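# Move the LB bottle from fridge to bench, shut door

## Task

Find the bottle marked LB in the bin inside the refrigerator, lift it out and set it upright on the bench, while the second bottle remains upright in the refrigerator; then close the refrigerator door. If neither bottle carries the LB marking, take nothing out: close the door and press the CALL key on the operator panel until it latches down. A wrong call cannot be reversed, so confirm the labels first.

## Robot and tools

Robot: two UR-type arms, left_arm and right_arm, each on its own carriage sliding along a shared floor track. Each has a Robotiq 140 mm two-finger gripper and a wrist camera. left_rail carries left_arm and is always the carriage on the +y side; right_rail carries right_arm. These names say nothing about which side of an image they appear on. The fingers of left_arm can fold inward when pushed: a part held near the palm may slip or be squeezed unexpectedly, and pressing fingertips against a surface folds them quietly, so grip with the outer quarter of its pads. right_arm's fingers are rigid.

Frame: one scene frame fixed to the table. Table top is z = 0, +z up, +x is the direction the arms face, +y to their left. The track lies along y at x = 0 (y = 0 mid-track); the table edge starts at x = 0.17 m. Each arm base sits at x = 0, y = its carriage position, z = 0.04 m. Gripper fingers point along the gripper's +z and close along its y; end_effector_position is the pinch point between closed pads; fingertips extend roughly 9 to 33 mm past it depending on opening.

execute_actions: argument actions is a list holding one action object (empty list = no action, returns images). An action may contain rows, steps, until, and device commands. rows: up to 15 rows, each row one 1/30 s control step. Every row is a single flat list of 18 numbers in [-1, 1] covering both arms: left_arm's six joint numbers (shoulder pan, shoulder lift, elbow, wrist 1, wrist 2, wrist 3), then its gripper position, force_limit, speed; then the same nine for right_arm. Joint numbers are offsets, not poses: each counts from the Joint targets in force when the action began (not from the previous row), scaled so 1.0 equals 1.481 rad for pan and lift and 2.222 rad for the other four. Gripper numbers are absolute commands: position +1 fully open (140 mm), about -0.8 pads touching, -1 closes until blocked; force_limit -1 to +1 from gentle to firm; speed -1 to +1 from about 30 to 250 mm/s. To leave a gripper unchanged, resend its last three numbers. steps: 1 to 450, default 15, at least the row count; after the last row the arm keeps heading for its final target. until: stops the action early on rail conditions, e.g. {"left_rail": {"position_status": ["!=", "moving"]}} or {"all": {"status": "ended"}}. Rail commands: "left_rail"/"right_rail" with position_m (absolute y in metres; left -0.8 to 1.5, right -1.5 to 0.8), speed_m_s (0.01 to 1), acceleration_factor (0.1 to 1), or {"stop": true}. Keep carriages at least 0.78 m apart. Let a carriage arrive before targeting a scene point. cameras: list of names or ["all"].

move: target is one 18-number row or a list of up to 15 rows, same layout and scaling; all joint numbers are offsets from the current Joint targets (every row measured from that same start). speed is rad/s of the fastest joint, 0.01 to 3.14, default 0.5. blend rounds corners between listed targets (rad). stop_force (4 to 120 N, both arms) ends an arm's path on contact; use it with slow speed when touching things, and omit it when lifting away from a contact. zero (with stop_force) re-zeroes force first, default true. blocking=false returns early; then call wait or stop before new rows or moves. The result adds a move: line such as done, off_target, held, fault.

wait: seconds 0 to 10, holds last commands. stop: brakes a running move (not carriages). zoom_image: camera plus region [x0, y0, x1, y1] in pixels, at most 504 by 504; cameras are cam_high, cam_bench_left, cam_bench_mid, cam_bench_right, cam_left_wrist, cam_right_wrist, each 672x504. Use zooms to read the bottle labels before acting. zero_wrist_force: arm name, re-zeroes its wrist sensor. read_manual: licence text only. finished_scene: ends the scene irreversibly; call it only when the bottle stands on the bench, the other stands in the fridge and the door is shut.

Results: Joint positions and velocities per arm (rail in m, joints in rad), Joint targets (what each joint is commanded to; offsets count from these), Joint torques, end_effector_position (m), quaternion wxyz, velocities, Wrist force/torque in the gripper's own axes, Tool commands, gripper object_status (0 moving, 1 blocked opening, 2 blocked closing = something gripped, 3 reached position or pads met) and position_measured in counts (3 open, about 230 pads touching). Rail lines give position_m, position_status (moving, done, contact_stop, time_out, stopped, stopped_with_arm, stopped_for_other_arm, stopped_for_other_carriage) and position_answer (taken or not_taken). Lines like joint command not followed or joint sent to its limit mean the clearance check or a range limit altered the command.

Avoid: outside force near 150 N or joint torque at its limit (arm freezes 10 s), commanding past a firm contact, arms touching each other, fast impacts on the fridge, door or panel, dropping or tipping bottles, and anything ending off the table or on the track. Move large distances in several calls; grip, confirm object_status 2, then lift gently.

Each tool is called after "Emit:" as a command line: name --argument value for each argument, lists and objects as JSON in quotes; but a table of rows of numbers goes row by row, as --pt "numbers of a row", without its own name.

## Session

Emit:
execute_actions --actions '[]'

Scene clock: 0.00 s.
left_arm: end_effector_position=(+0.3563, +1.4026, +0.5790) position_measured=3 object_status=3 end_effector_quat_wxyz=(+0.000, +0.000, +1.000, +0.000) | right_arm: end_effector_position=(+0.3563, -1.3054, +0.5790) position_measured=3 object_status=3 end_effector_quat_wxyz=(+0.000, +0.000, +1.000, +0.000)
Joint positions: left_arm=[1.324 -0.281 -2.157 1.821 -1.235 -1.571 -0.28] | right_arm=[-1.384 -0.281 -2.157 1.821 -1.235 -1.571 -0.28]
Joint velocities: within noise
Joint torques (N m): no reading
Wrist force (N): no reading
Wrist torque (N m): no reading
Wrist force, peak (N): no reading
Joint targets: left_arm=[1.324 -0.281 -2.157 1.821 -1.235 -1.571 -0.280] | right_arm=[-1.384 -0.281 -2.157 1.821 -1.235 -1.571 -0.280]
Tool commands: left_gripper/position=+1.0 left_gripper/force_limit=+1.0 left_gripper/speed=+1.0 right_gripper/position=+1.0 right_gripper/force_limit=+1.0 right_gripper/speed=+1.0
left_rail: position_m=1.324 position_status=done
right_rail: position_m=-1.384 position_status=done

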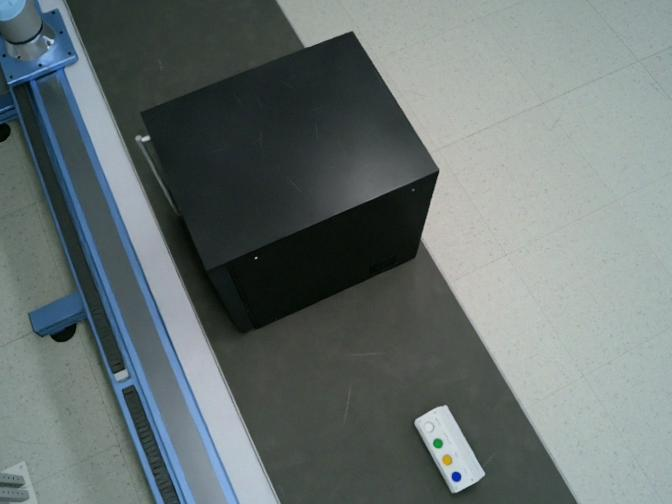

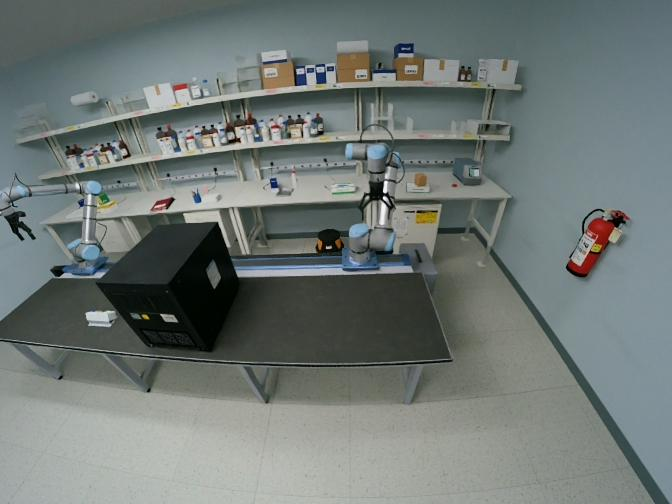

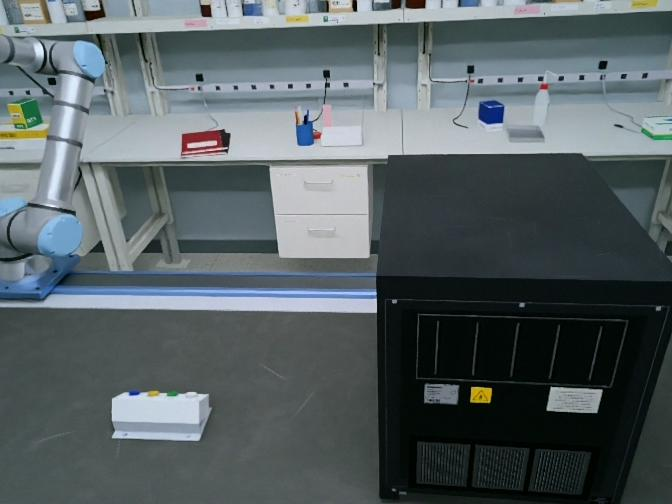

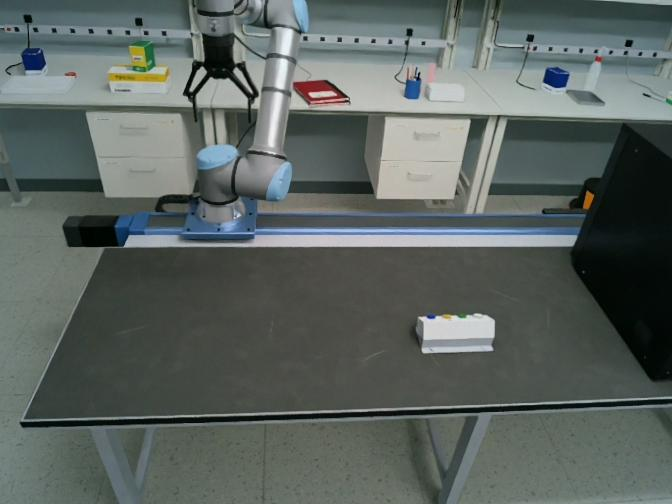

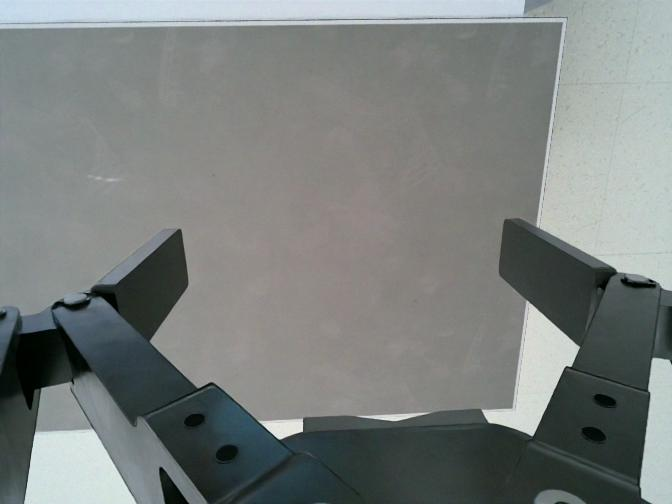

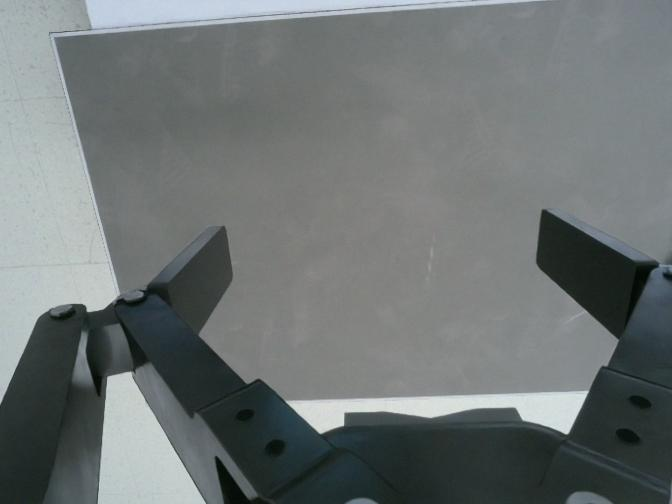

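Emit:
zoom_image --camera "cam_high" --region '[110, 20, 290, 155]'

Emit:
zoom_image --camera "cam_high" --region '[130, 120, 310, 345]'

Emit:
zoom_image --camera "cam_bench_left" --region '[80, 200, 280, 360]'

Emit:
zoom_image --camera "cam_high" --region '[390, 380, 510, 500]'

Scaled by 2.800 from the camera's 672x504 image, which has a finer 960x720 frame.

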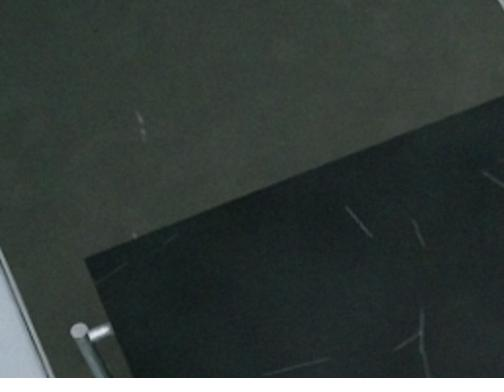

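Scaled by 2.240 from the camera's 672x504 image, which has a finer 960x720 frame.

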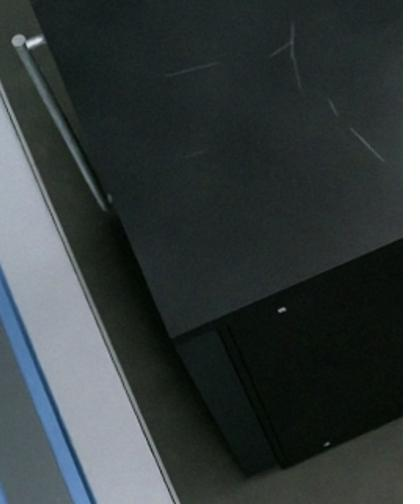

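Scaled by 2.520 from the camera's 672x504 image, which has a finer 960x720 frame.

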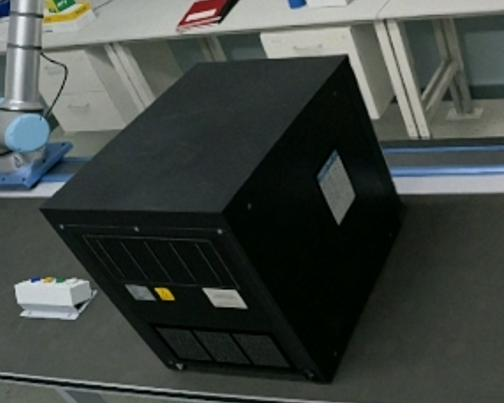

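Scaled by 4.200 from the camera's 672x504 image, which has a finer 960x720 frame.

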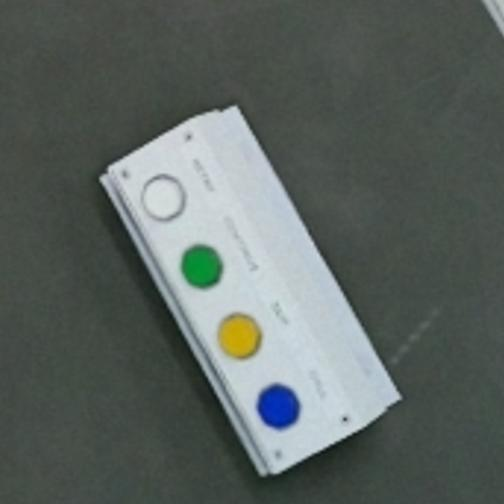

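Emit:
execute_actions --actions '[{"right_rail":{"position_m":-0.5},"left_rail":{"position_m":0.95},"steps":200,"until":{"all":{"status":"ended"}}}]' --cameras '["cam_right_wrist","cam_bench_right"]'

Scene clock: 8.93 s.
left_arm: end_effector_position=(+0.3563, +1.0286, +0.5790) position_measured=3 object_status=3 end_effector_quat_wxyz=(+0.000, +0.000, +1.000, +0.000) | right_arm: end_effector_position=(+0.3563, -0.4214, +0.5790) position_measured=3 object_status=3 end_effector_quat_wxyz=(+0.000, +0.000, +1.000, +0.000)
Joint positions: left_arm=[0.95 -0.281 -2.157 1.821 -1.235 -1.571 -0.28] | right_arm=[-0.5 -0.281 -2.157 1.821 -1.235 -1.571 -0.28]
Joint torques (N m): left_arm=[-2.76 0.79 -52.06 -4.3 0.06 -0.22] | right_arm=[-0.92 -0.05 -49.69 -4.53 0.45 0.15]
Wrist force (N): left_arm=[-0.3 -0.5 -0.1] | right_arm=[-0.2 -0.5 -0.2]
Wrist torque (N m): left_arm=[-0.12 0.07 0.00] | right_arm=[-0.13 0.04 0.00]
Wrist force, peak (N): left_arm=[0.0 1.4 -0.2] | right_arm=[0.1 -2.1 0.2]
Joint targets: left_arm=[0.950 -0.281 -2.157 1.821 -1.235 -1.571 -0.280] | right_arm=[-0.500 -0.281 -2.157 1.821 -1.235 -1.571 -0.280]
Tool commands: left_gripper/position=+1.0 left_gripper/force_limit=+1.0 left_gripper/speed=+1.0 right_gripper/position=+1.0 right_gripper/force_limit=+1.0 right_gripper/speed=+1.0
left_rail: position_m=0.950 position_status=done
right_rail: position_m=-0.500 position_status=done
camera_calibration:
cam_right_wrist: T_world_to_cam=[[0.0378841, 0.998744, -0.0327862, 0.447472], [0.94107, -0.0246233, 0.337315, -0.533712], [0.336084, -0.043633, -0.940821, 0.591185], [0, 0, 0, 1]] pos_world=[0.28662, -0.434256, 0.750898]
Images, in order (width x height): cam_bench_right 672x504, cam_right_wrist 672x504.

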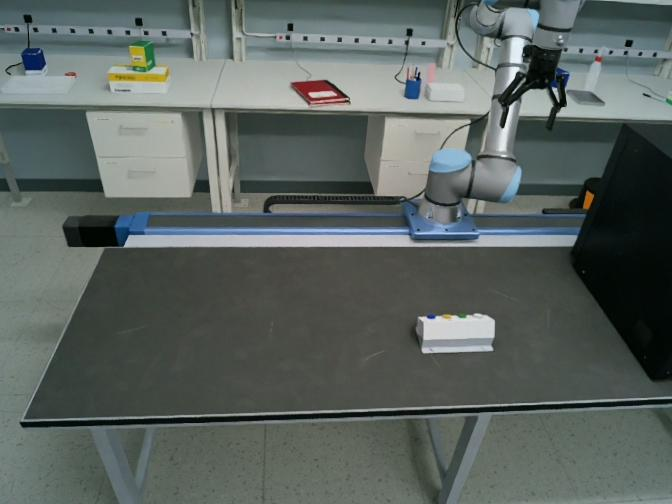

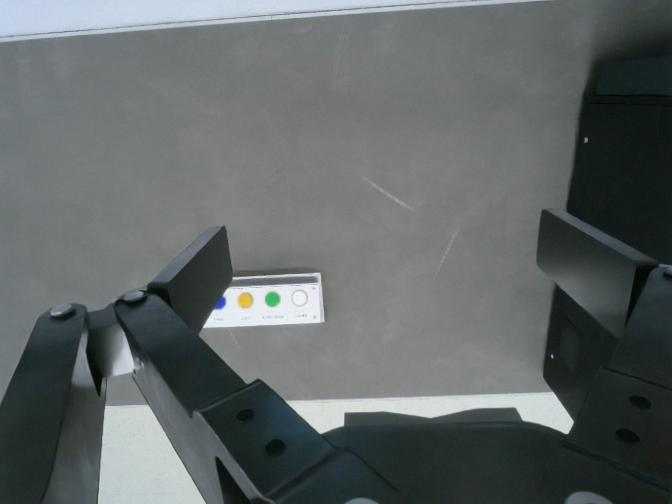

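Emit:
move --target '[0,0,0,0,0,0,1,1,1,0.9406,0.6799,-0.4466,-0.0065,0,0.6265,1,1,1]' --speed 1.0 --cameras '["cam_right_wrist","cam_high","cam_bench_right"]'

Scene clock: 11.87 s.
left_arm: end_effector_position=(+0.3563, +1.0286, +0.5790) position_measured=3 object_status=3 end_effector_quat_wxyz=(+0.000, +0.000, +1.000, +0.000) | right_arm: end_effector_position=(+0.2475, +0.3954, +0.6197) position_measured=3 object_status=3 end_effector_quat_wxyz=(+0.000, -0.001, +1.000, +0.000)
Joint positions: left_arm=[0.95 -0.281 -2.157 1.821 -1.235 -1.571 -0.28] | right_arm=[-0.5 1.113 -1.15 0.829 -1.249 -1.571 1.111]
Joint torques (N m): left_arm=[-1.33 2.9 -52.73 -4.53 -0.03 -0.27] | right_arm=[15.83 -76.96 -55.79 -8.26 0.27 1.67]
Wrist force (N): left_arm=[0.0 -0.2 -0.4] | right_arm=[0.0 -0.7 -0.2]
Wrist torque (N m): left_arm=[-0.06 0.01 0.00] | right_arm=[-0.15 -0.03 -0.29]
Wrist force, peak (N): left_arm=[0.4 -0.2 -0.7] | right_arm=[4.8 5.0 1.1]
Joint targets: left_arm=[0.950 -0.281 -2.157 1.821 -1.235 -1.571 -0.280] | right_arm=[-0.500 1.113 -1.150 0.829 -1.249 -1.571 1.112]
left_rail: position_m=0.950 position_status=done
right_rail: position_m=-0.500 position_status=done
move: done
camera_calibration:
cam_right_wrist: T_world_to_cam=[[0.0367421, 0.998783, -0.032891, -0.362569], [0.941146, -0.0235181, 0.33718, -0.425271], [0.335997, -0.0433439, -0.940865, 0.701622], [0, 0, 0, 1]] pos_world=[0.177821, 0.382537, 0.791599]
Images, in order (width x height): cam_high 672x504, cam_bench_right 672x504, cam_right_wrist 672x504.

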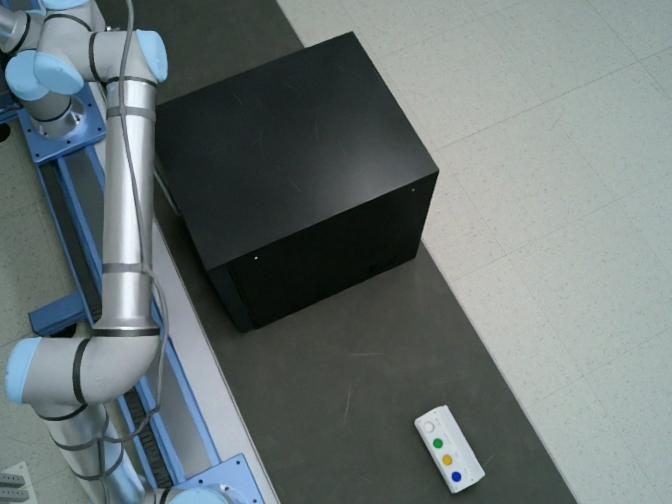

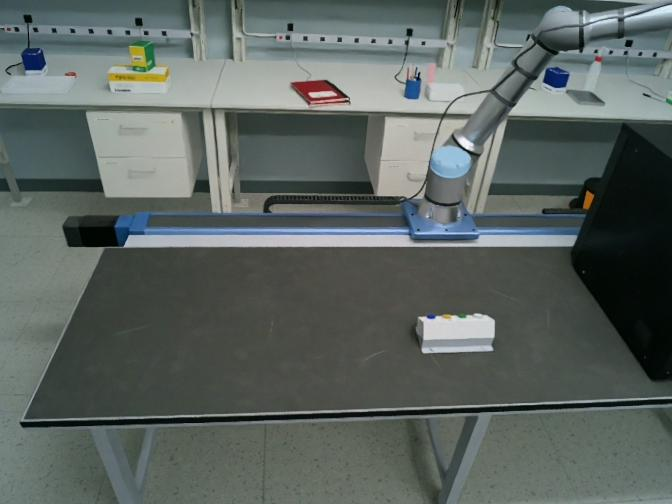

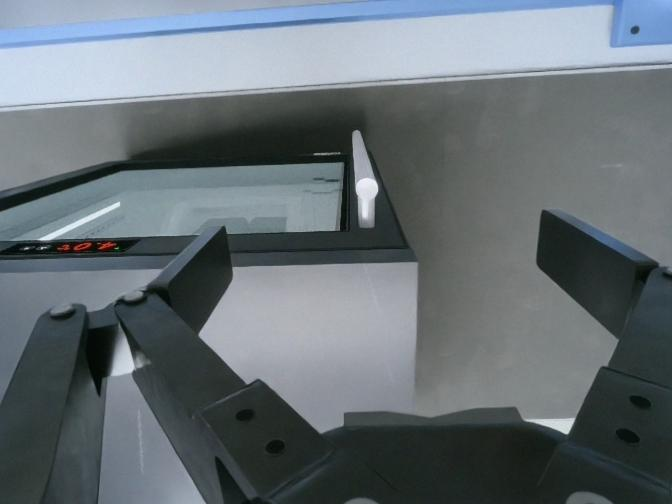

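Emit:
zoom_image --camera "cam_right_wrist" --region '[300, 110, 440, 280]'

Emit:
zoom_image --camera "cam_right_wrist" --region '[0, 110, 420, 280]'

Scaled by 2.965 from the camera's 672x504 image, which has a finer 960x720 frame.

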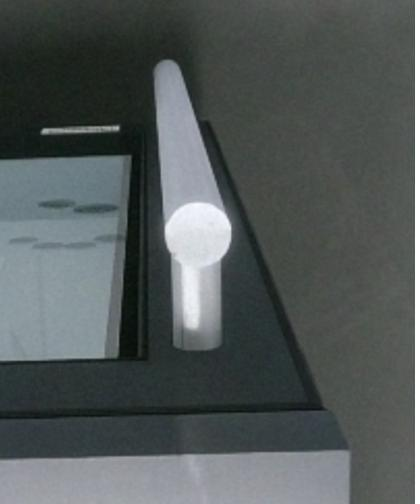

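Scaled by 1.200 from the camera's 672x504 image, which has a finer 960x720 frame.

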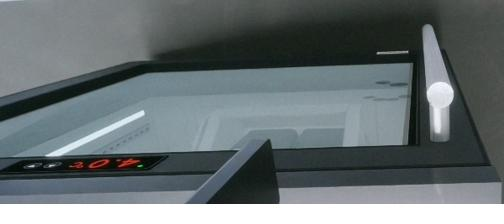

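Emit:
move --target '[0,0,0,0,0,0,1,1,1,0.0047,-0.0378,0.1324,-0.1072,0,0.0035,1,1,1]' --speed 0.2 --stop_force 12 --cameras '["cam_right_wrist"]'

Scene clock: 15.93 s.
left_arm: end_effector_position=(+0.3563, +1.0286, +0.5790) position_measured=3 object_status=3 end_effector_quat_wxyz=(+0.000, +0.000, +1.000, +0.000) | right_arm: end_effector_position=(+0.2391, +0.3932, +0.4997) position_measured=3 object_status=3 end_effector_quat_wxyz=(+0.000, +0.000, +1.000, +0.000)
Joint positions: left_arm=[0.95 -0.281 -2.157 1.821 -1.235 -1.571 -0.28] | right_arm=[-0.5 1.12 -1.206 1.123 -1.488 -1.571 1.119]
Joint torques (N m): left_arm=[-2.9 2.4 -51.83 -4.26 -0.19 0.06] | right_arm=[17.8 -100.74 -46.09 -8.73 0.17 2.33]
Wrist force (N): left_arm=[0.1 -0.1 0.0] | right_arm=[-0.3 -0.4 0.1]
Wrist torque (N m): left_arm=[-0.04 -0.02 0.01] | right_arm=[-0.08 0.04 -0.24]
Wrist force, peak (N): left_arm=[0.4 0.3 -0.6] | right_arm=[-0.6 -1.0 -1.6]
Joint targets: left_arm=[0.950 -0.281 -2.157 1.821 -1.235 -1.571 -0.280] | right_arm=[-0.500 1.120 -1.206 1.123 -1.488 -1.571 1.119]
left_rail: position_m=0.950 position_status=done
right_rail: position_m=-0.500 position_status=done
move: done
camera_calibration:
cam_right_wrist: T_world_to_cam=[[0.0375061, 0.998754, -0.0329292, -0.36411], [0.941117, -0.0242236, 0.337212, -0.376797], [0.335994, -0.0436377, -0.940853, 0.591515], [0, 0, 0, 1]] pos_world=[0.169521, 0.380341, 0.671599]
Images, in order (width x height): cam_right_wrist 672x504.

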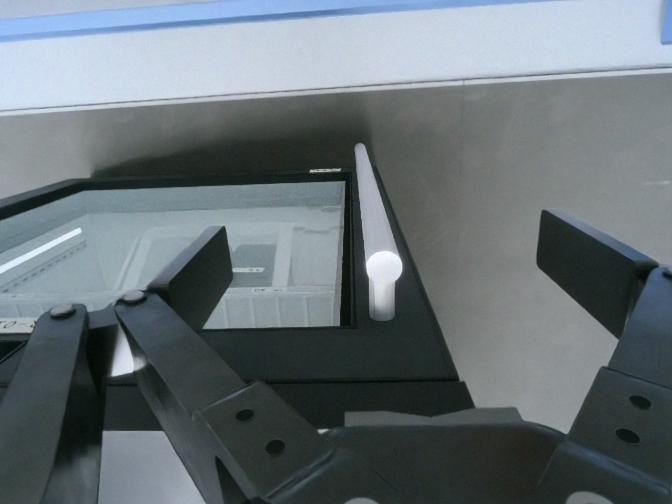

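Emit:
execute_actions --actions '[{"rows":[[0,0,0,0,0,0,1,1,1,0,0,0,0,0,0,-1,1,-1]],"steps":170}]' --cameras '["cam_right_wrist"]'

Scene clock: 37.20 s.
left_arm: end_effector_position=(+0.3563, +1.0286, +0.5790) position_measured=3 object_status=3 end_effector_quat_wxyz=(+0.000, +0.000, +1.000, +0.000) | right_arm: end_effector_position=(+0.2391, +0.3932, +0.4997) position_measured=211 object_status=2 end_effector_quat_wxyz=(+0.000, +0.000, +1.000, +0.000)
Joint positions: left_arm=[0.95 -0.281 -2.157 1.821 -1.235 -1.571 -0.28] | right_arm=[-0.5 1.12 -1.206 1.123 -1.488 -1.571 1.119]
Joint torques (N m): left_arm=[0.48 1.27 -50.9 -4.57 0.17 -0.07] | right_arm=[15.46 -82.5 -54.76 -8.07 0.18 1.93]
Wrist force (N): left_arm=[0.4 -0.2 -0.4] | right_arm=[-1.8 -8.4 -4.1]
Wrist torque (N m): left_arm=[-0.05 -0.07 0.01] | right_arm=[-0.18 -0.01 -0.21]
Wrist force, peak (N): left_arm=[-0.5 -0.2 -0.7] | right_arm=[-1.8 -9.0 -4.3]
Joint targets: left_arm=[0.950 -0.281 -2.157 1.821 -1.235 -1.571 -0.280] | right_arm=[-0.500 1.120 -1.206 1.123 -1.488 -1.571 1.119]
left_rail: position_m=0.950 position_status=done
right_rail: position_m=-0.500 position_status=done
camera_calibration:
cam_right_wrist: T_world_to_cam=[[0.0375061, 0.998754, -0.0329292, -0.364106], [0.941117, -0.0242236, 0.337212, -0.376703], [0.335994, -0.0436377, -0.940853, 0.591549], [0, 0, 0, 1]] pos_world=[0.169421, 0.380341, 0.671599]
Images, in order (width x height): cam_right_wrist 672x504.

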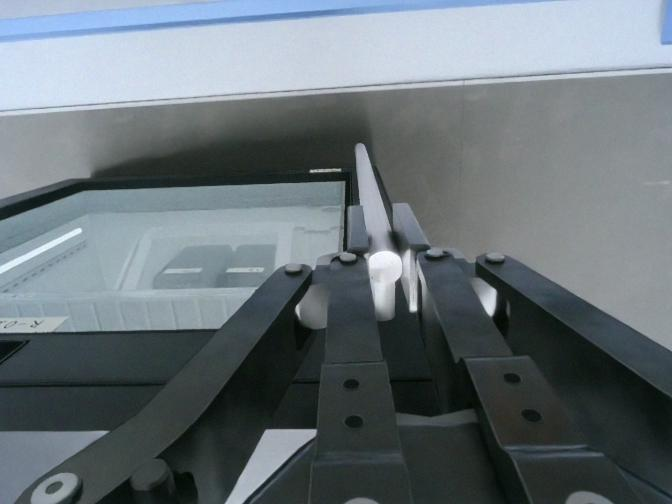

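Emit:
zoom_image --camera "cam_right_wrist" --region '[0, 180, 360, 350]'

Scaled by 1.400 from the camera's 672x504 image, which has a finer 960x720 frame.

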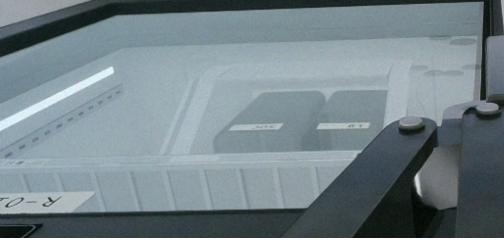

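Emit:
move --pt "0 0 0 0 0 0 1 1 1 0.0182 -0.0153 0.0142 -0.0040 0 -0.0193 -1 1 -1" --pt "0 0 0 0 0 0 1 1 1 0.0362 -0.0315 0.0288 -0.0078 0 -0.0387 -1 1 -1" --speed 0.06 --blend 0.02 --stop_force 70 --cameras '["cam_right_wrist","cam_high"]'

Scene clock: 41.20 s.
left_arm: end_effector_position=(+0.3563, +1.0286, +0.5790) position_measured=3 object_status=3 end_effector_quat_wxyz=(+0.000, +0.000, +1.000, +0.000) | right_arm: end_effector_position=(+0.1807, +0.3806, +0.4994) position_measured=211 object_status=2 end_effector_quat_wxyz=(+0.000, -0.070, +0.998, +0.000)
Joint positions: left_arm=[0.95 -0.281 -2.157 1.821 -1.235 -1.571 -0.28] | right_arm=[-0.5 1.173 -1.252 1.187 -1.505 -1.571 1.033]
Joint torques (N m): left_arm=[-3.03 1.38 -49.85 -4.22 -0.02 0.08] | right_arm=[-2.49 -101.12 -29.29 6.08 -11.22 -1.36]
Wrist force (N): left_arm=[-0.1 0.2 -0.3] | right_arm=[4.3 48.2 -6.3]
Wrist torque (N m): left_arm=[0.04 0.02 0.01] | right_arm=[0.14 0.00 -0.15]
Wrist force, peak (N): left_arm=[0.3 -0.1 -0.8] | right_arm=[4.3 48.2 -6.3]
Joint targets: left_arm=[0.950 -0.281 -2.157 1.821 -1.235 -1.571 -0.280] | right_arm=[-0.500 1.173 -1.252 1.187 -1.505 -1.571 1.033]
left_rail: position_m=0.950 position_status=done
right_rail: position_m=-0.500 position_status=done
move: done
camera_calibration:
cam_right_wrist: T_world_to_cam=[[-0.101849, 0.994254, -0.0329659, -0.322501], [0.935352, 0.106994, 0.337149, -0.370924], [0.338739, 0.00350354, -0.940874, 0.591869], [0, 0, 0, 1]] pos_world=[0.113609, 0.35826, 0.6713]
Images, in order (width x height): cam_high 672x504, cam_right_wrist 672x504.

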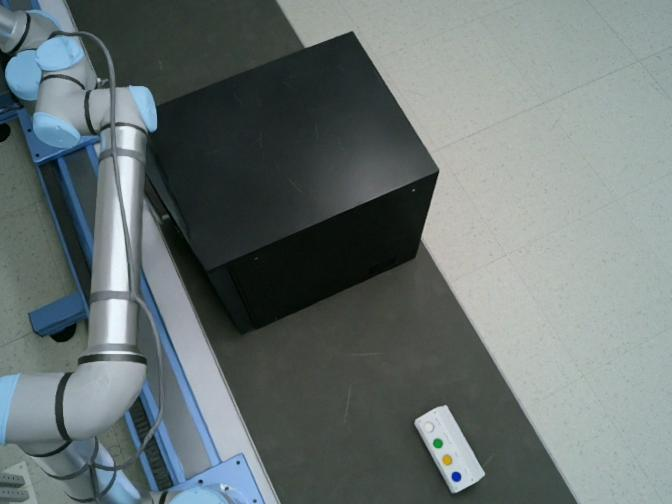

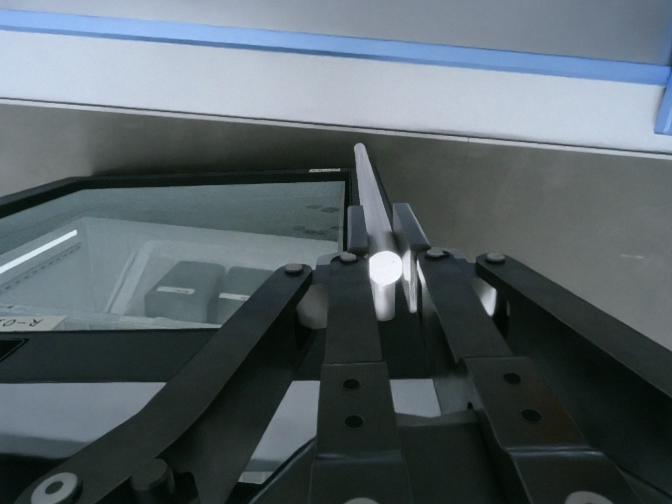

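Emit:
move --pt "0 0 0 0 0 0 1 1 1 0.0192 -0.0132 0.0111 -0.0027 0 -0.0184 -1 1 -1" --pt "0 0 0 0 0 0 1 1 1 0.0458 -0.0389 0.0334 -0.0078 0 -0.0478 -1 1 -1" --speed 0.06 --blend 0.02 --stop_force 75 --zero false

Scene clock: 45.53 s.
left_arm: end_effector_position=(+0.3563, +1.0286, +0.5790) position_measured=3 object_status=3 end_effector_quat_wxyz=(+0.000, +0.000, +1.000, +0.000) | right_arm: end_effector_position=(+0.1100, +0.3596, +0.5001) position_measured=211 object_status=2 end_effector_quat_wxyz=(+0.000, -0.156, +0.988, +0.000)
Joint positions: left_arm=[0.95 -0.281 -2.157 1.821 -1.235 -1.571 -0.28] | right_arm=[-0.5 1.241 -1.31 1.261 -1.522 -1.571 0.927]
Joint torques (N m): left_arm=[-0.8 -0.47 -50.46 -4.28 -0.05 -0.23] | right_arm=[35.49 -93.6 -63.88 -20.06 10.29 -2.27]
Wrist force (N): left_arm=[0.0 -0.2 -0.1] | right_arm=[-3.8 -39.4 13.2]
Wrist torque (N m): left_arm=[-0.05 0.01 0.00] | right_arm=[-0.44 0.07 0.41]
Wrist force, peak (N): left_arm=[-0.5 -0.5 -0.3] | right_arm=[4.1 49.4 -6.6]
Joint targets: left_arm=[0.950 -0.281 -2.157 1.821 -1.235 -1.571 -0.280] | right_arm=[-0.500 1.241 -1.310 1.261 -1.522 -1.571 0.927]
left_rail: position_m=0.950 position_status=done
right_rail: position_m=-0.500 position_status=done
move: done

Emit:
move --pt "0 0 0 0 0 0 1 1 1 0.0332 -0.0396 0.0332 -0.0067 0 -0.0408 -1 1 -1" --pt "0 0 0 0 0 0 1 1 1 0.0689 -0.0875 0.0708 -0.0124 0 -0.0877 -1 1 -1" --speed 0.1 --blend 0.02 --stop_force 75 --zero false --cameras '["cam_right_wrist","cam_high"]'

Scene clock: 49.53 s.
left_arm: end_effector_position=(+0.3563, +1.0286, +0.5790) position_measured=3 object_status=3 end_effector_quat_wxyz=(+0.000, +0.000, +1.000, +0.000) | right_arm: end_effector_position=(+0.0044, +0.2910, +0.4997) position_measured=211 object_status=2 end_effector_quat_wxyz=(+0.000, -0.301, +0.954, +0.000)
Joint positions: left_arm=[0.95 -0.281 -2.157 1.821 -1.235 -1.571 -0.28] | right_arm=[-0.5 1.343 -1.44 1.418 -1.55 -1.571 0.732]
Joint torques (N m): left_arm=[-2.2 -0.41 -49.5 -4.42 0.12 0.4] | right_arm=[0.74 -86.64 -44.68 -2.72 -11.75 -1.98]
Wrist force (N): left_arm=[0.0 -0.1 -0.1] | right_arm=[2.2 29.5 6.5]
Wrist torque (N m): left_arm=[-0.04 0.01 0.01] | right_arm=[0.00 0.07 0.27]
Wrist force, peak (N): left_arm=[0.0 -0.5 -0.7] | right_arm=[-3.6 -39.3 13.7]
Joint targets: left_arm=[0.950 -0.281 -2.157 1.821 -1.235 -1.571 -0.280] | right_arm=[-0.500 1.343 -1.440 1.418 -1.550 -1.571 0.732]
left_rail: position_m=0.950 position_status=done
right_rail: position_m=-0.500 position_status=done
move: done
camera_calibration:
cam_right_wrist: T_world_to_cam=[[-0.541945, 0.839786, -0.0324836, -0.204586], [0.784932, 0.5196, 0.337488, -0.315987], [0.300296, 0.157403, -0.940769, 0.607589], [0, 0, 0, 1]] pos_world=[-0.0453033, 0.240359, 0.671597]
Images, in order (width x height): cam_high 672x504, cam_right_wrist 672x504.

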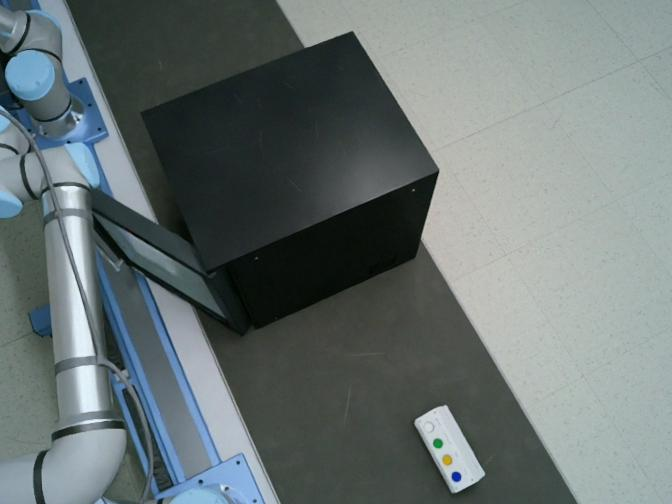

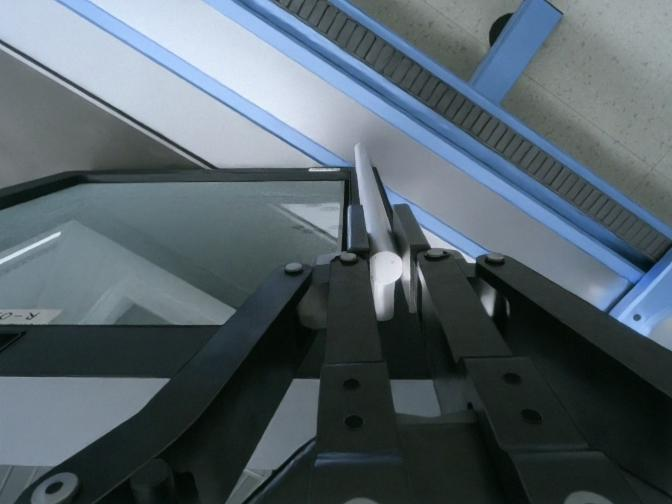

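Emit:
move --pt "0 0 0 0 0 0 1 1 1 0.0436 -0.0666 0.0486 -0.0037 0 -0.0494 -1 1 -1" --pt "0 0 0 0 0 0 1 1 1 0.0767 -0.1334 0.0923 -0.0029 0 -0.1059 -1 1 -1" --pt "0 0 0 0 0 0 1 1 1 0.1030 -0.2067 0.1348 0.0035 0 -0.1670 -1 1 -1" --pt "0 0 0 0 0 0 1 1 1 0.1192 -0.2871 0.1750 0.0169 0 -0.2347 -1 1 -1" --speed 0.12 --blend 0.02 --stop_force 75 --zero false

Scene clock: 56.57 s.
left_arm: end_effector_position=(+0.3563, +1.0286, +0.5790) position_measured=3 object_status=3 end_effector_quat_wxyz=(+0.000, +0.000, +1.000, +0.000) | right_arm: end_effector_position=(-0.1377, +0.0654, +0.5003) position_measured=211 object_status=2 end_effector_quat_wxyz=(+0.000, -0.567, +0.824, +0.000)
Joint positions: left_arm=[0.95 -0.281 -2.157 1.821 -1.235 -1.571 -0.28] | right_arm=[-0.5 1.506 -1.794 1.754 -1.53 -1.571 0.301]
Joint torques (N m): left_arm=[-0.92 1.45 -49.56 -4.12 -0.03 0.04] | right_arm=[-67.43 -35.26 -65.99 -4.38 -28.71 2.41]
Wrist force (N): left_arm=[0.1 0.0 -0.3] | right_arm=[7.2 84.7 18.0]
Wrist torque (N m): left_arm=[0.00 -0.02 0.00] | right_arm=[0.53 0.08 -0.63]
Wrist force, peak (N): left_arm=[-0.2 -0.1 -0.7] | right_arm=[7.1 88.4 19.2]
Joint targets: left_arm=[0.950 -0.281 -2.157 1.821 -1.235 -1.571 -0.280] | right_arm=[-0.500 1.506 -1.794 1.754 -1.530 -1.571 0.301]
left_rail: position_m=0.950 position_status=done
right_rail: position_m=-0.500 position_status=done
move: contact (right_arm); path passed 3 of 4 targets; right_arm: the wrist 3 is farthest, 0.090 rad from its target

Emit:
move --pt "0 0 0 0 0 0 1 1 1 0.0160 -0.0562 0.0275 0.0096 0 -0.0451 -1 1 -1" --pt "0 0 0 0 0 0 1 1 1 0.0182 -0.1450 0.0636 0.0327 0 -0.1222 -1 1 -1" --pt "0 0 0 0 0 0 1 1 1 0.0055 -0.2117 0.0856 0.0552 0 -0.1857 -1 1 -1" --speed 0.12 --blend 0.02 --stop_force 90 --zero false --cameras '["cam_right_wrist","cam_high","cam_left_wrist","cam_bench_left"]'

Scene clock: 62.20 s.
left_arm: end_effector_position=(+0.3563, +1.0286, +0.5790) position_measured=3 object_status=3 end_effector_quat_wxyz=(+0.000, +0.000, +1.000, +0.000) | right_arm: end_effector_position=(-0.1528, -0.1200, +0.4996) position_measured=211 object_status=2 end_effector_quat_wxyz=(+0.000, +0.726, -0.687, +0.000)
Joint positions: left_arm=[0.95 -0.281 -2.157 1.821 -1.235 -1.571 -0.28] | right_arm=[-0.5 1.514 -2.107 1.944 -1.407 -1.571 -0.112]
Joint torques (N m): left_arm=[-3.26 -0.08 -49.81 -4.91 0.04 0.16] | right_arm=[18.05 -44.08 -76.47 -1.18 32.29 -1.82]
Wrist force (N): left_arm=[0.2 0.0 -0.1] | right_arm=[-8.7 -85.5 50.6]
Wrist torque (N m): left_arm=[0.01 -0.04 0.00] | right_arm=[-1.15 0.31 0.46]
Wrist force, peak (N): left_arm=[-0.4 -0.3 -0.7] | right_arm=[-8.5 -85.9 51.0]
Joint targets: left_arm=[0.950 -0.281 -2.157 1.821 -1.235 -1.571 -0.280] | right_arm=[-0.500 1.514 -2.107 1.944 -1.407 -1.571 -0.112]
left_rail: position_m=0.950 position_status=done
right_rail: position_m=-0.500 position_status=done
move: done
camera_calibration:
cam_left_wrist: T_world_to_cam=[[0.0168444, 0.998523, 0.0516557, -1.05609], [0.940161, -0.0334017, 0.33909, -0.500474], [0.340315, 0.0428529, -0.939335, 0.563477], [0, 0, 0, 1]] pos_world=[0.296555, 1.01367, 0.753552]
cam_right_wrist: T_world_to_cam=[[-0.999325, -0.0169531, -0.0325787, -0.117366], [-0.0269566, 0.941057, 0.337172, -0.0523911], [0.0249423, 0.337823, -0.940879, 0.698982], [0, 0, 0, 1]] pos_world=[-0.136134, -0.188819, 0.671499]
Images, in order (width x height): cam_high 672x504, cam_bench_left 672x504, cam_left_wrist 672x504, cam_right_wrist 672x504.

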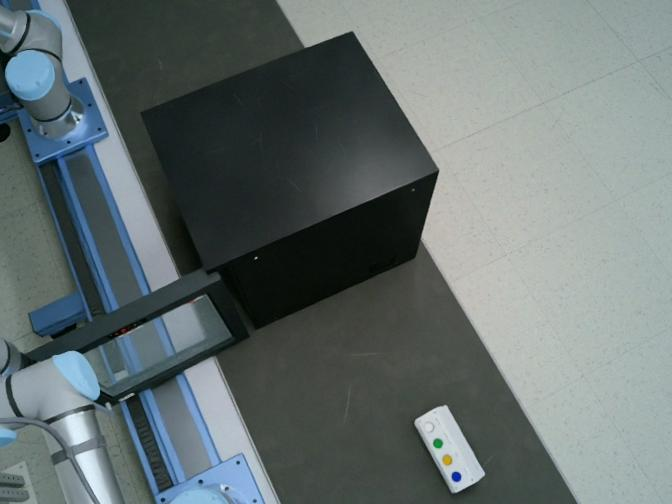

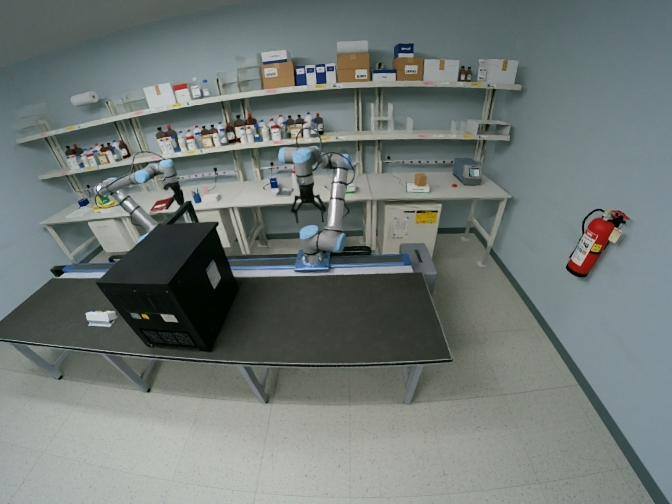

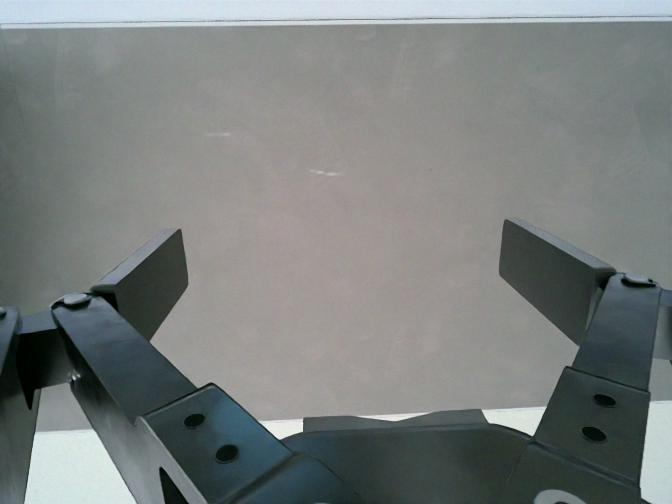

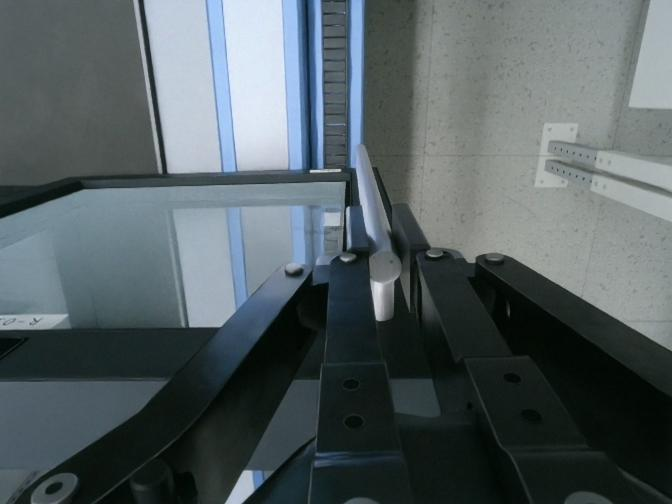

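Emit:
move --target '[-0.958,0.106,0.1706,0.4658,0.3245,0.126,1,1,1,-0.0054,0,0,0,0,0,-1,1,-1]' --speed 1.0

Emit:
move --pt "-0.4727 0 0 0 0.0095 0 1 1 1 0 0 0 0 0 0 -0.3 1 -1" --pt "-0.2005 0.5381 -0.2250 -0.1337 0.1908 0 1 1 1 0 0 0 0 0 0 -0.3 1 -1" --speed 0.8 --blend '[0.2,0]' --cameras '["cam_left_wrist","cam_high","cam_right_wrist"]'

Scene clock: 68.37 s.
left_arm: end_effector_position=(+0.3893, +0.8497, +0.5444) position_measured=3 object_status=3 end_effector_quat_wxyz=(-0.249, +0.662, +0.250, +0.662) | right_arm: end_effector_position=(-0.1498, -0.1188, +0.4997) position_measured=211 object_status=2 end_effector_quat_wxyz=(+0.000, +0.723, -0.690, +0.000)
Joint positions: left_arm=[0.95 -1.699 -2 2.2 -0.2 -0.85 -0.001] | right_arm=[-0.5 1.506 -2.107 1.944 -1.407 -1.571 -0.112]
Joint torques (N m): left_arm=[-15.07 5.06 -35.91 6 2.21 4.22] | right_arm=[-32.9 -13.1 -65.04 -7.36 -11.92 -1.17]
Wrist force (N): left_arm=[0.1 1.3 0.1] | right_arm=[2.0 26.6 14.6]
Wrist torque (N m): left_arm=[0.11 -0.19 0.22] | right_arm=[-0.45 0.22 -0.16]
Wrist force, peak (N): left_arm=[0.2 1.9 -2.0] | right_arm=[-9.1 -85.9 51.1]
Joint targets: left_arm=[0.950 -1.700 -2.000 2.200 -0.200 -0.850 -0.001] | right_arm=[-0.500 1.506 -2.107 1.944 -1.407 -1.571 -0.112]
left_rail: position_m=0.950 position_status=done
right_rail: position_m=-0.500 position_status=done
move: done

Scene clock: 71.67 s.
left_arm: end_effector_position=(+0.2006, +0.2199, +0.4000) position_measured=3 object_status=3 end_effector_quat_wxyz=(+0.000, +0.707, +0.000, +0.707) | right_arm: end_effector_position=(-0.1497, -0.1188, +0.4996) position_measured=167 object_status=3 end_effector_quat_wxyz=(+0.000, +0.723, -0.690, +0.000)
Joint positions: left_arm=[0.95 -1.997 -1.203 1.7 -0.497 -0.426 -0.001] | right_arm=[-0.5 1.506 -2.107 1.944 -1.407 -1.571 -0.112]
Joint torques (N m): left_arm=[9.18 -60.2 -54.48 -0.94 2.47 4.14] | right_arm=[12.79 7.82 -44.34 -8.12 4.33 -0.18]
Wrist force (N): left_arm=[-0.2 0.9 0.2] | right_arm=[1.8 -4.0 1.8]
Wrist torque (N m): left_arm=[0.02 -0.02 0.27] | right_arm=[-0.90 -0.42 0.07]
Wrist force, peak (N): left_arm=[-2.6 4.9 1.8] | right_arm=[1.9 26.6 15.2]
Joint targets: left_arm=[0.950 -1.997 -1.203 1.700 -0.497 -0.426 -0.001] | right_arm=[-0.500 1.506 -2.107 1.944 -1.407 -1.571 -0.112]
left_rail: position_m=0.950 position_status=done
right_rail: position_m=-0.500 position_status=done
move: done; blend cut to 0 rad at target 1
camera_calibration:
cam_left_wrist: T_world_to_cam=[[-0.0516493, -0.998528, -0.0165349, 0.243434], [-0.338894, 0.0330991, -0.940242, 0.433231], [0.939406, -0.0429593, -0.340104, 0.141945], [0, 0, 0, 1]] pos_world=[0.0260479, 0.234834, 0.459643]
cam_right_wrist: T_world_to_cam=[[-0.999431, -0.00898633, -0.032523, -0.113351], [-0.019436, 0.941233, 0.337199, -0.0522349], [0.0275815, 0.337639, -0.940871, 0.698897], [0, 0, 0, 1]] pos_world=[-0.133579, -0.187829, 0.671499]
Images, in order (width x height): cam_high 672x504, cam_left_wrist 672x504, cam_right_wrist 672x504.

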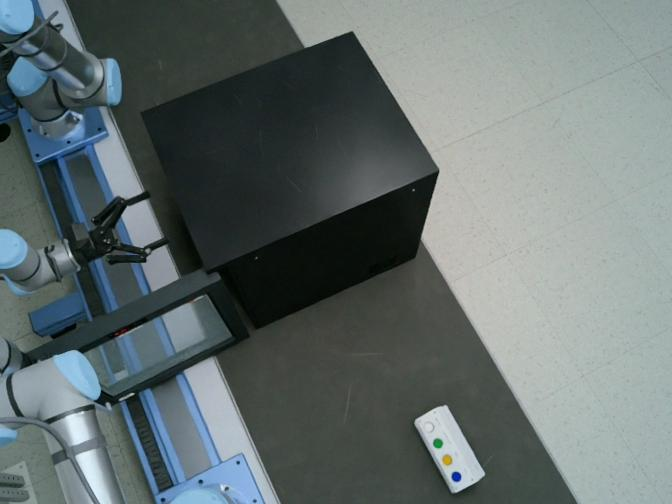

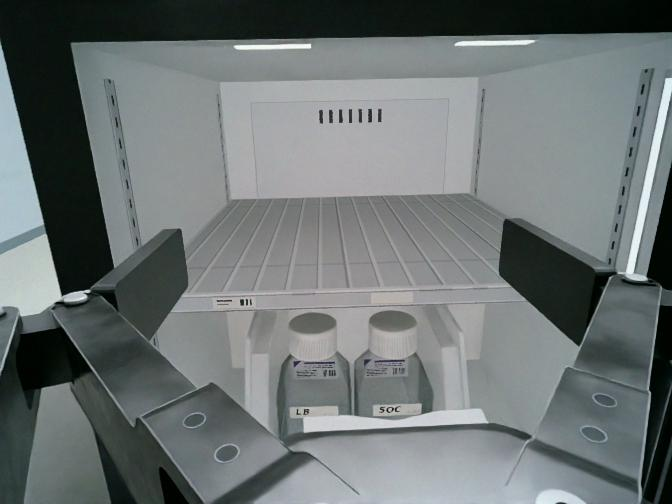

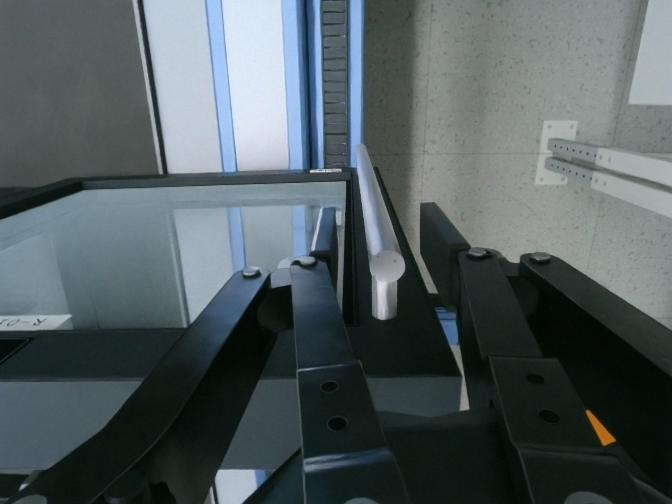

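Emit:
zoom_image --camera "cam_left_wrist" --region '[220, 270, 500, 450]'

Scaled by 1.800 from the camera's 672x504 image, which has a finer 960x720 frame.

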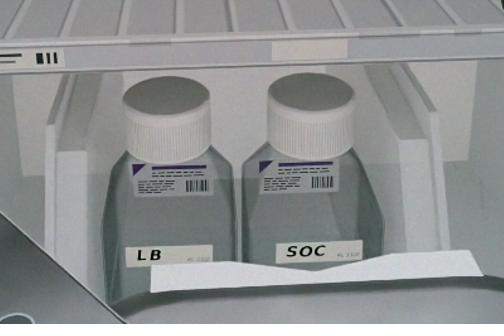

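Emit:
move --target '[-0.0078,0.0727,0.0611,-0.1095,-0.0053,0,1,1,1,0,0,0,0,0,0,-0.3,1,-1]' --speed 0.5 --cameras '["cam_left_wrist"]'

Emit:
zoom_image --camera "cam_left_wrist" --region '[220, 170, 500, 370]'

Scene clock: 74.73 s.
left_arm: end_effector_position=(+0.2009, +0.2401, +0.2599) position_measured=3 object_status=3 end_effector_quat_wxyz=(+0.000, +0.707, +0.000, +0.707) | right_arm: end_effector_position=(-0.1497, -0.1188, +0.4996) position_measured=167 object_status=3 end_effector_quat_wxyz=(+0.000, +0.723, -0.690, +0.000)
Joint positions: left_arm=[0.95 -2.008 -1.095 1.836 -0.74 -0.438 -0.001] | right_arm=[-0.5 1.506 -2.107 1.944 -1.407 -1.571 -0.112]
Joint torques (N m): left_arm=[-11.83 -65.15 -24.79 -1.52 -2.38 3.5] | right_arm=[13.99 7.83 -44.62 -8.2 4.22 0.87]
Wrist force (N): left_arm=[-0.1 1.3 0.7] | right_arm=[2.0 -3.6 1.8]
Wrist torque (N m): left_arm=[0.12 -0.04 0.32] | right_arm=[-0.80 -0.48 0.07]
Wrist force, peak (N): left_arm=[2.8 1.3 0.9] | right_arm=[2.5 -4.1 1.4]
Joint targets: left_arm=[0.950 -2.008 -1.095 1.836 -0.740 -0.438 -0.001] | right_arm=[-0.500 1.506 -2.107 1.944 -1.407 -1.571 -0.112]
left_rail: position_m=0.950 position_status=done
right_rail: position_m=-0.500 position_status=done
move: done
camera_calibration:
cam_left_wrist: T_world_to_cam=[[-0.05146, -0.998537, -0.0166033, 0.261219], [-0.338811, 0.0330952, -0.940272, 0.301007], [0.939446, -0.042761, -0.340018, 0.0949276], [0, 0, 0, 1]] pos_world=[0.0262473, 0.254934, 0.319643]
Images, in order (width x height): cam_left_wrist 672x504.

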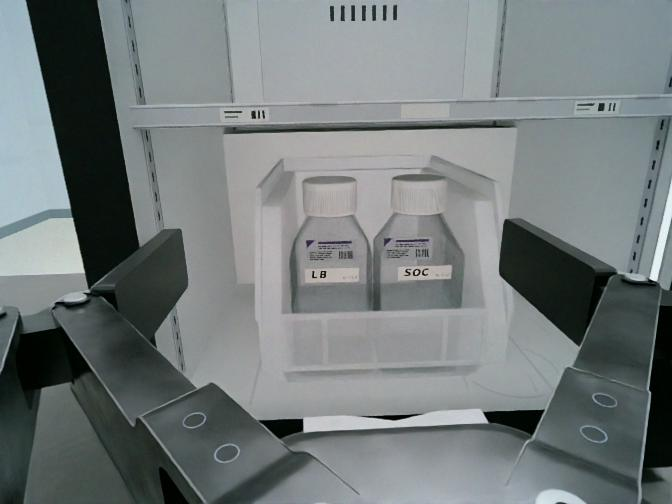

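Scaled by 1.800 from the camera's 672x504 image, which has a finer 960x720 frame.

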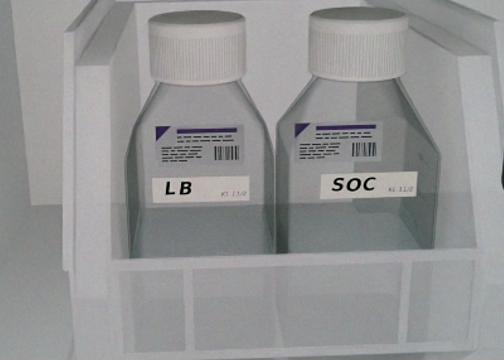

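Emit:
move --target '[0.1101,-0.1632,0.0740,-0.3847,-0.0011,0.3976,-0.08,0,0,0,0,0,0,0,0,-0.3,1,-1]' --speed 0.6 --cameras '["cam_left_wrist"]'

Emit:
zoom_image --camera "cam_left_wrist" --region '[160, 130, 520, 370]'

Scene clock: 80.70 s.
left_arm: end_effector_position=(+0.3012, +0.2398, +0.2767) position_measured=139 object_status=3 end_effector_quat_wxyz=(+0.000, +0.819, +0.000, +0.574) | right_arm: end_effector_position=(-0.1497, -0.1188, +0.4996) position_measured=167 object_status=3 end_effector_quat_wxyz=(+0.000, +0.723, -0.690, +0.000)
Joint positions: left_arm=[0.95 -1.845 -1.337 2 -1.595 -0.44 0.883] | right_arm=[-0.5 1.506 -2.107 1.944 -1.407 -1.571 -0.112]
Joint torques (N m): left_arm=[10.74 -75.5 -31.9 -5.43 -0.19 3.23] | right_arm=[12.22 7.62 -44.26 -8.1 4.23 0.89]
Wrist force (N): left_arm=[-0.2 1.4 0.0] | right_arm=[1.8 -3.4 1.2]
Wrist torque (N m): left_arm=[0.27 -0.07 0.16] | right_arm=[-0.77 -0.43 0.07]
Wrist force, peak (N): left_arm=[-0.4 1.5 0.8] | right_arm=[2.7 -3.9 1.8]
Joint targets: left_arm=[0.950 -1.845 -1.337 2.000 -1.595 -0.440 0.883] | right_arm=[-0.500 1.506 -2.107 1.944 -1.407 -1.571 -0.112]
left_rail: position_m=0.950 position_status=done
right_rail: position_m=-0.500 position_status=done
move: done
camera_calibration:
cam_left_wrist: T_world_to_cam=[[-0.0547555, -0.998498, 0.00205653, 0.262175], [-0.639988, 0.0335145, -0.767654, 0.393629], [0.766432, -0.0433494, -0.640861, 0.1418], [0, 0, 0, 1]] pos_world=[0.157593, 0.254736, 0.392506]
Images, in order (width x height): cam_left_wrist 672x504.

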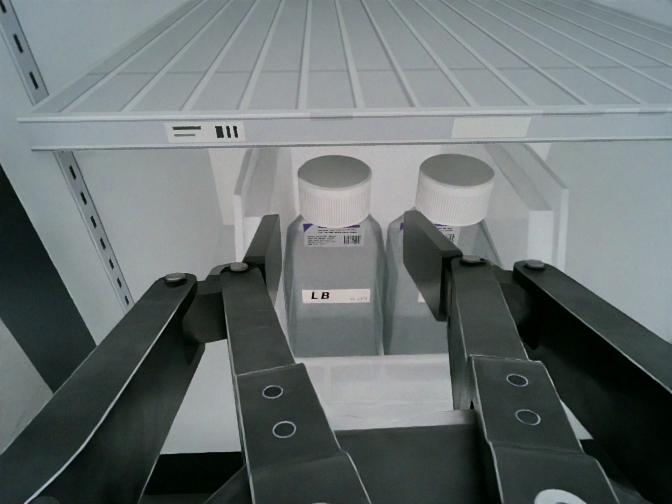

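Scaled by 1.400 from the camera's 672x504 image, which has a finer 960x720 frame.

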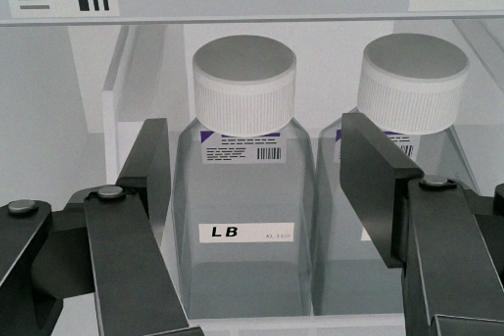

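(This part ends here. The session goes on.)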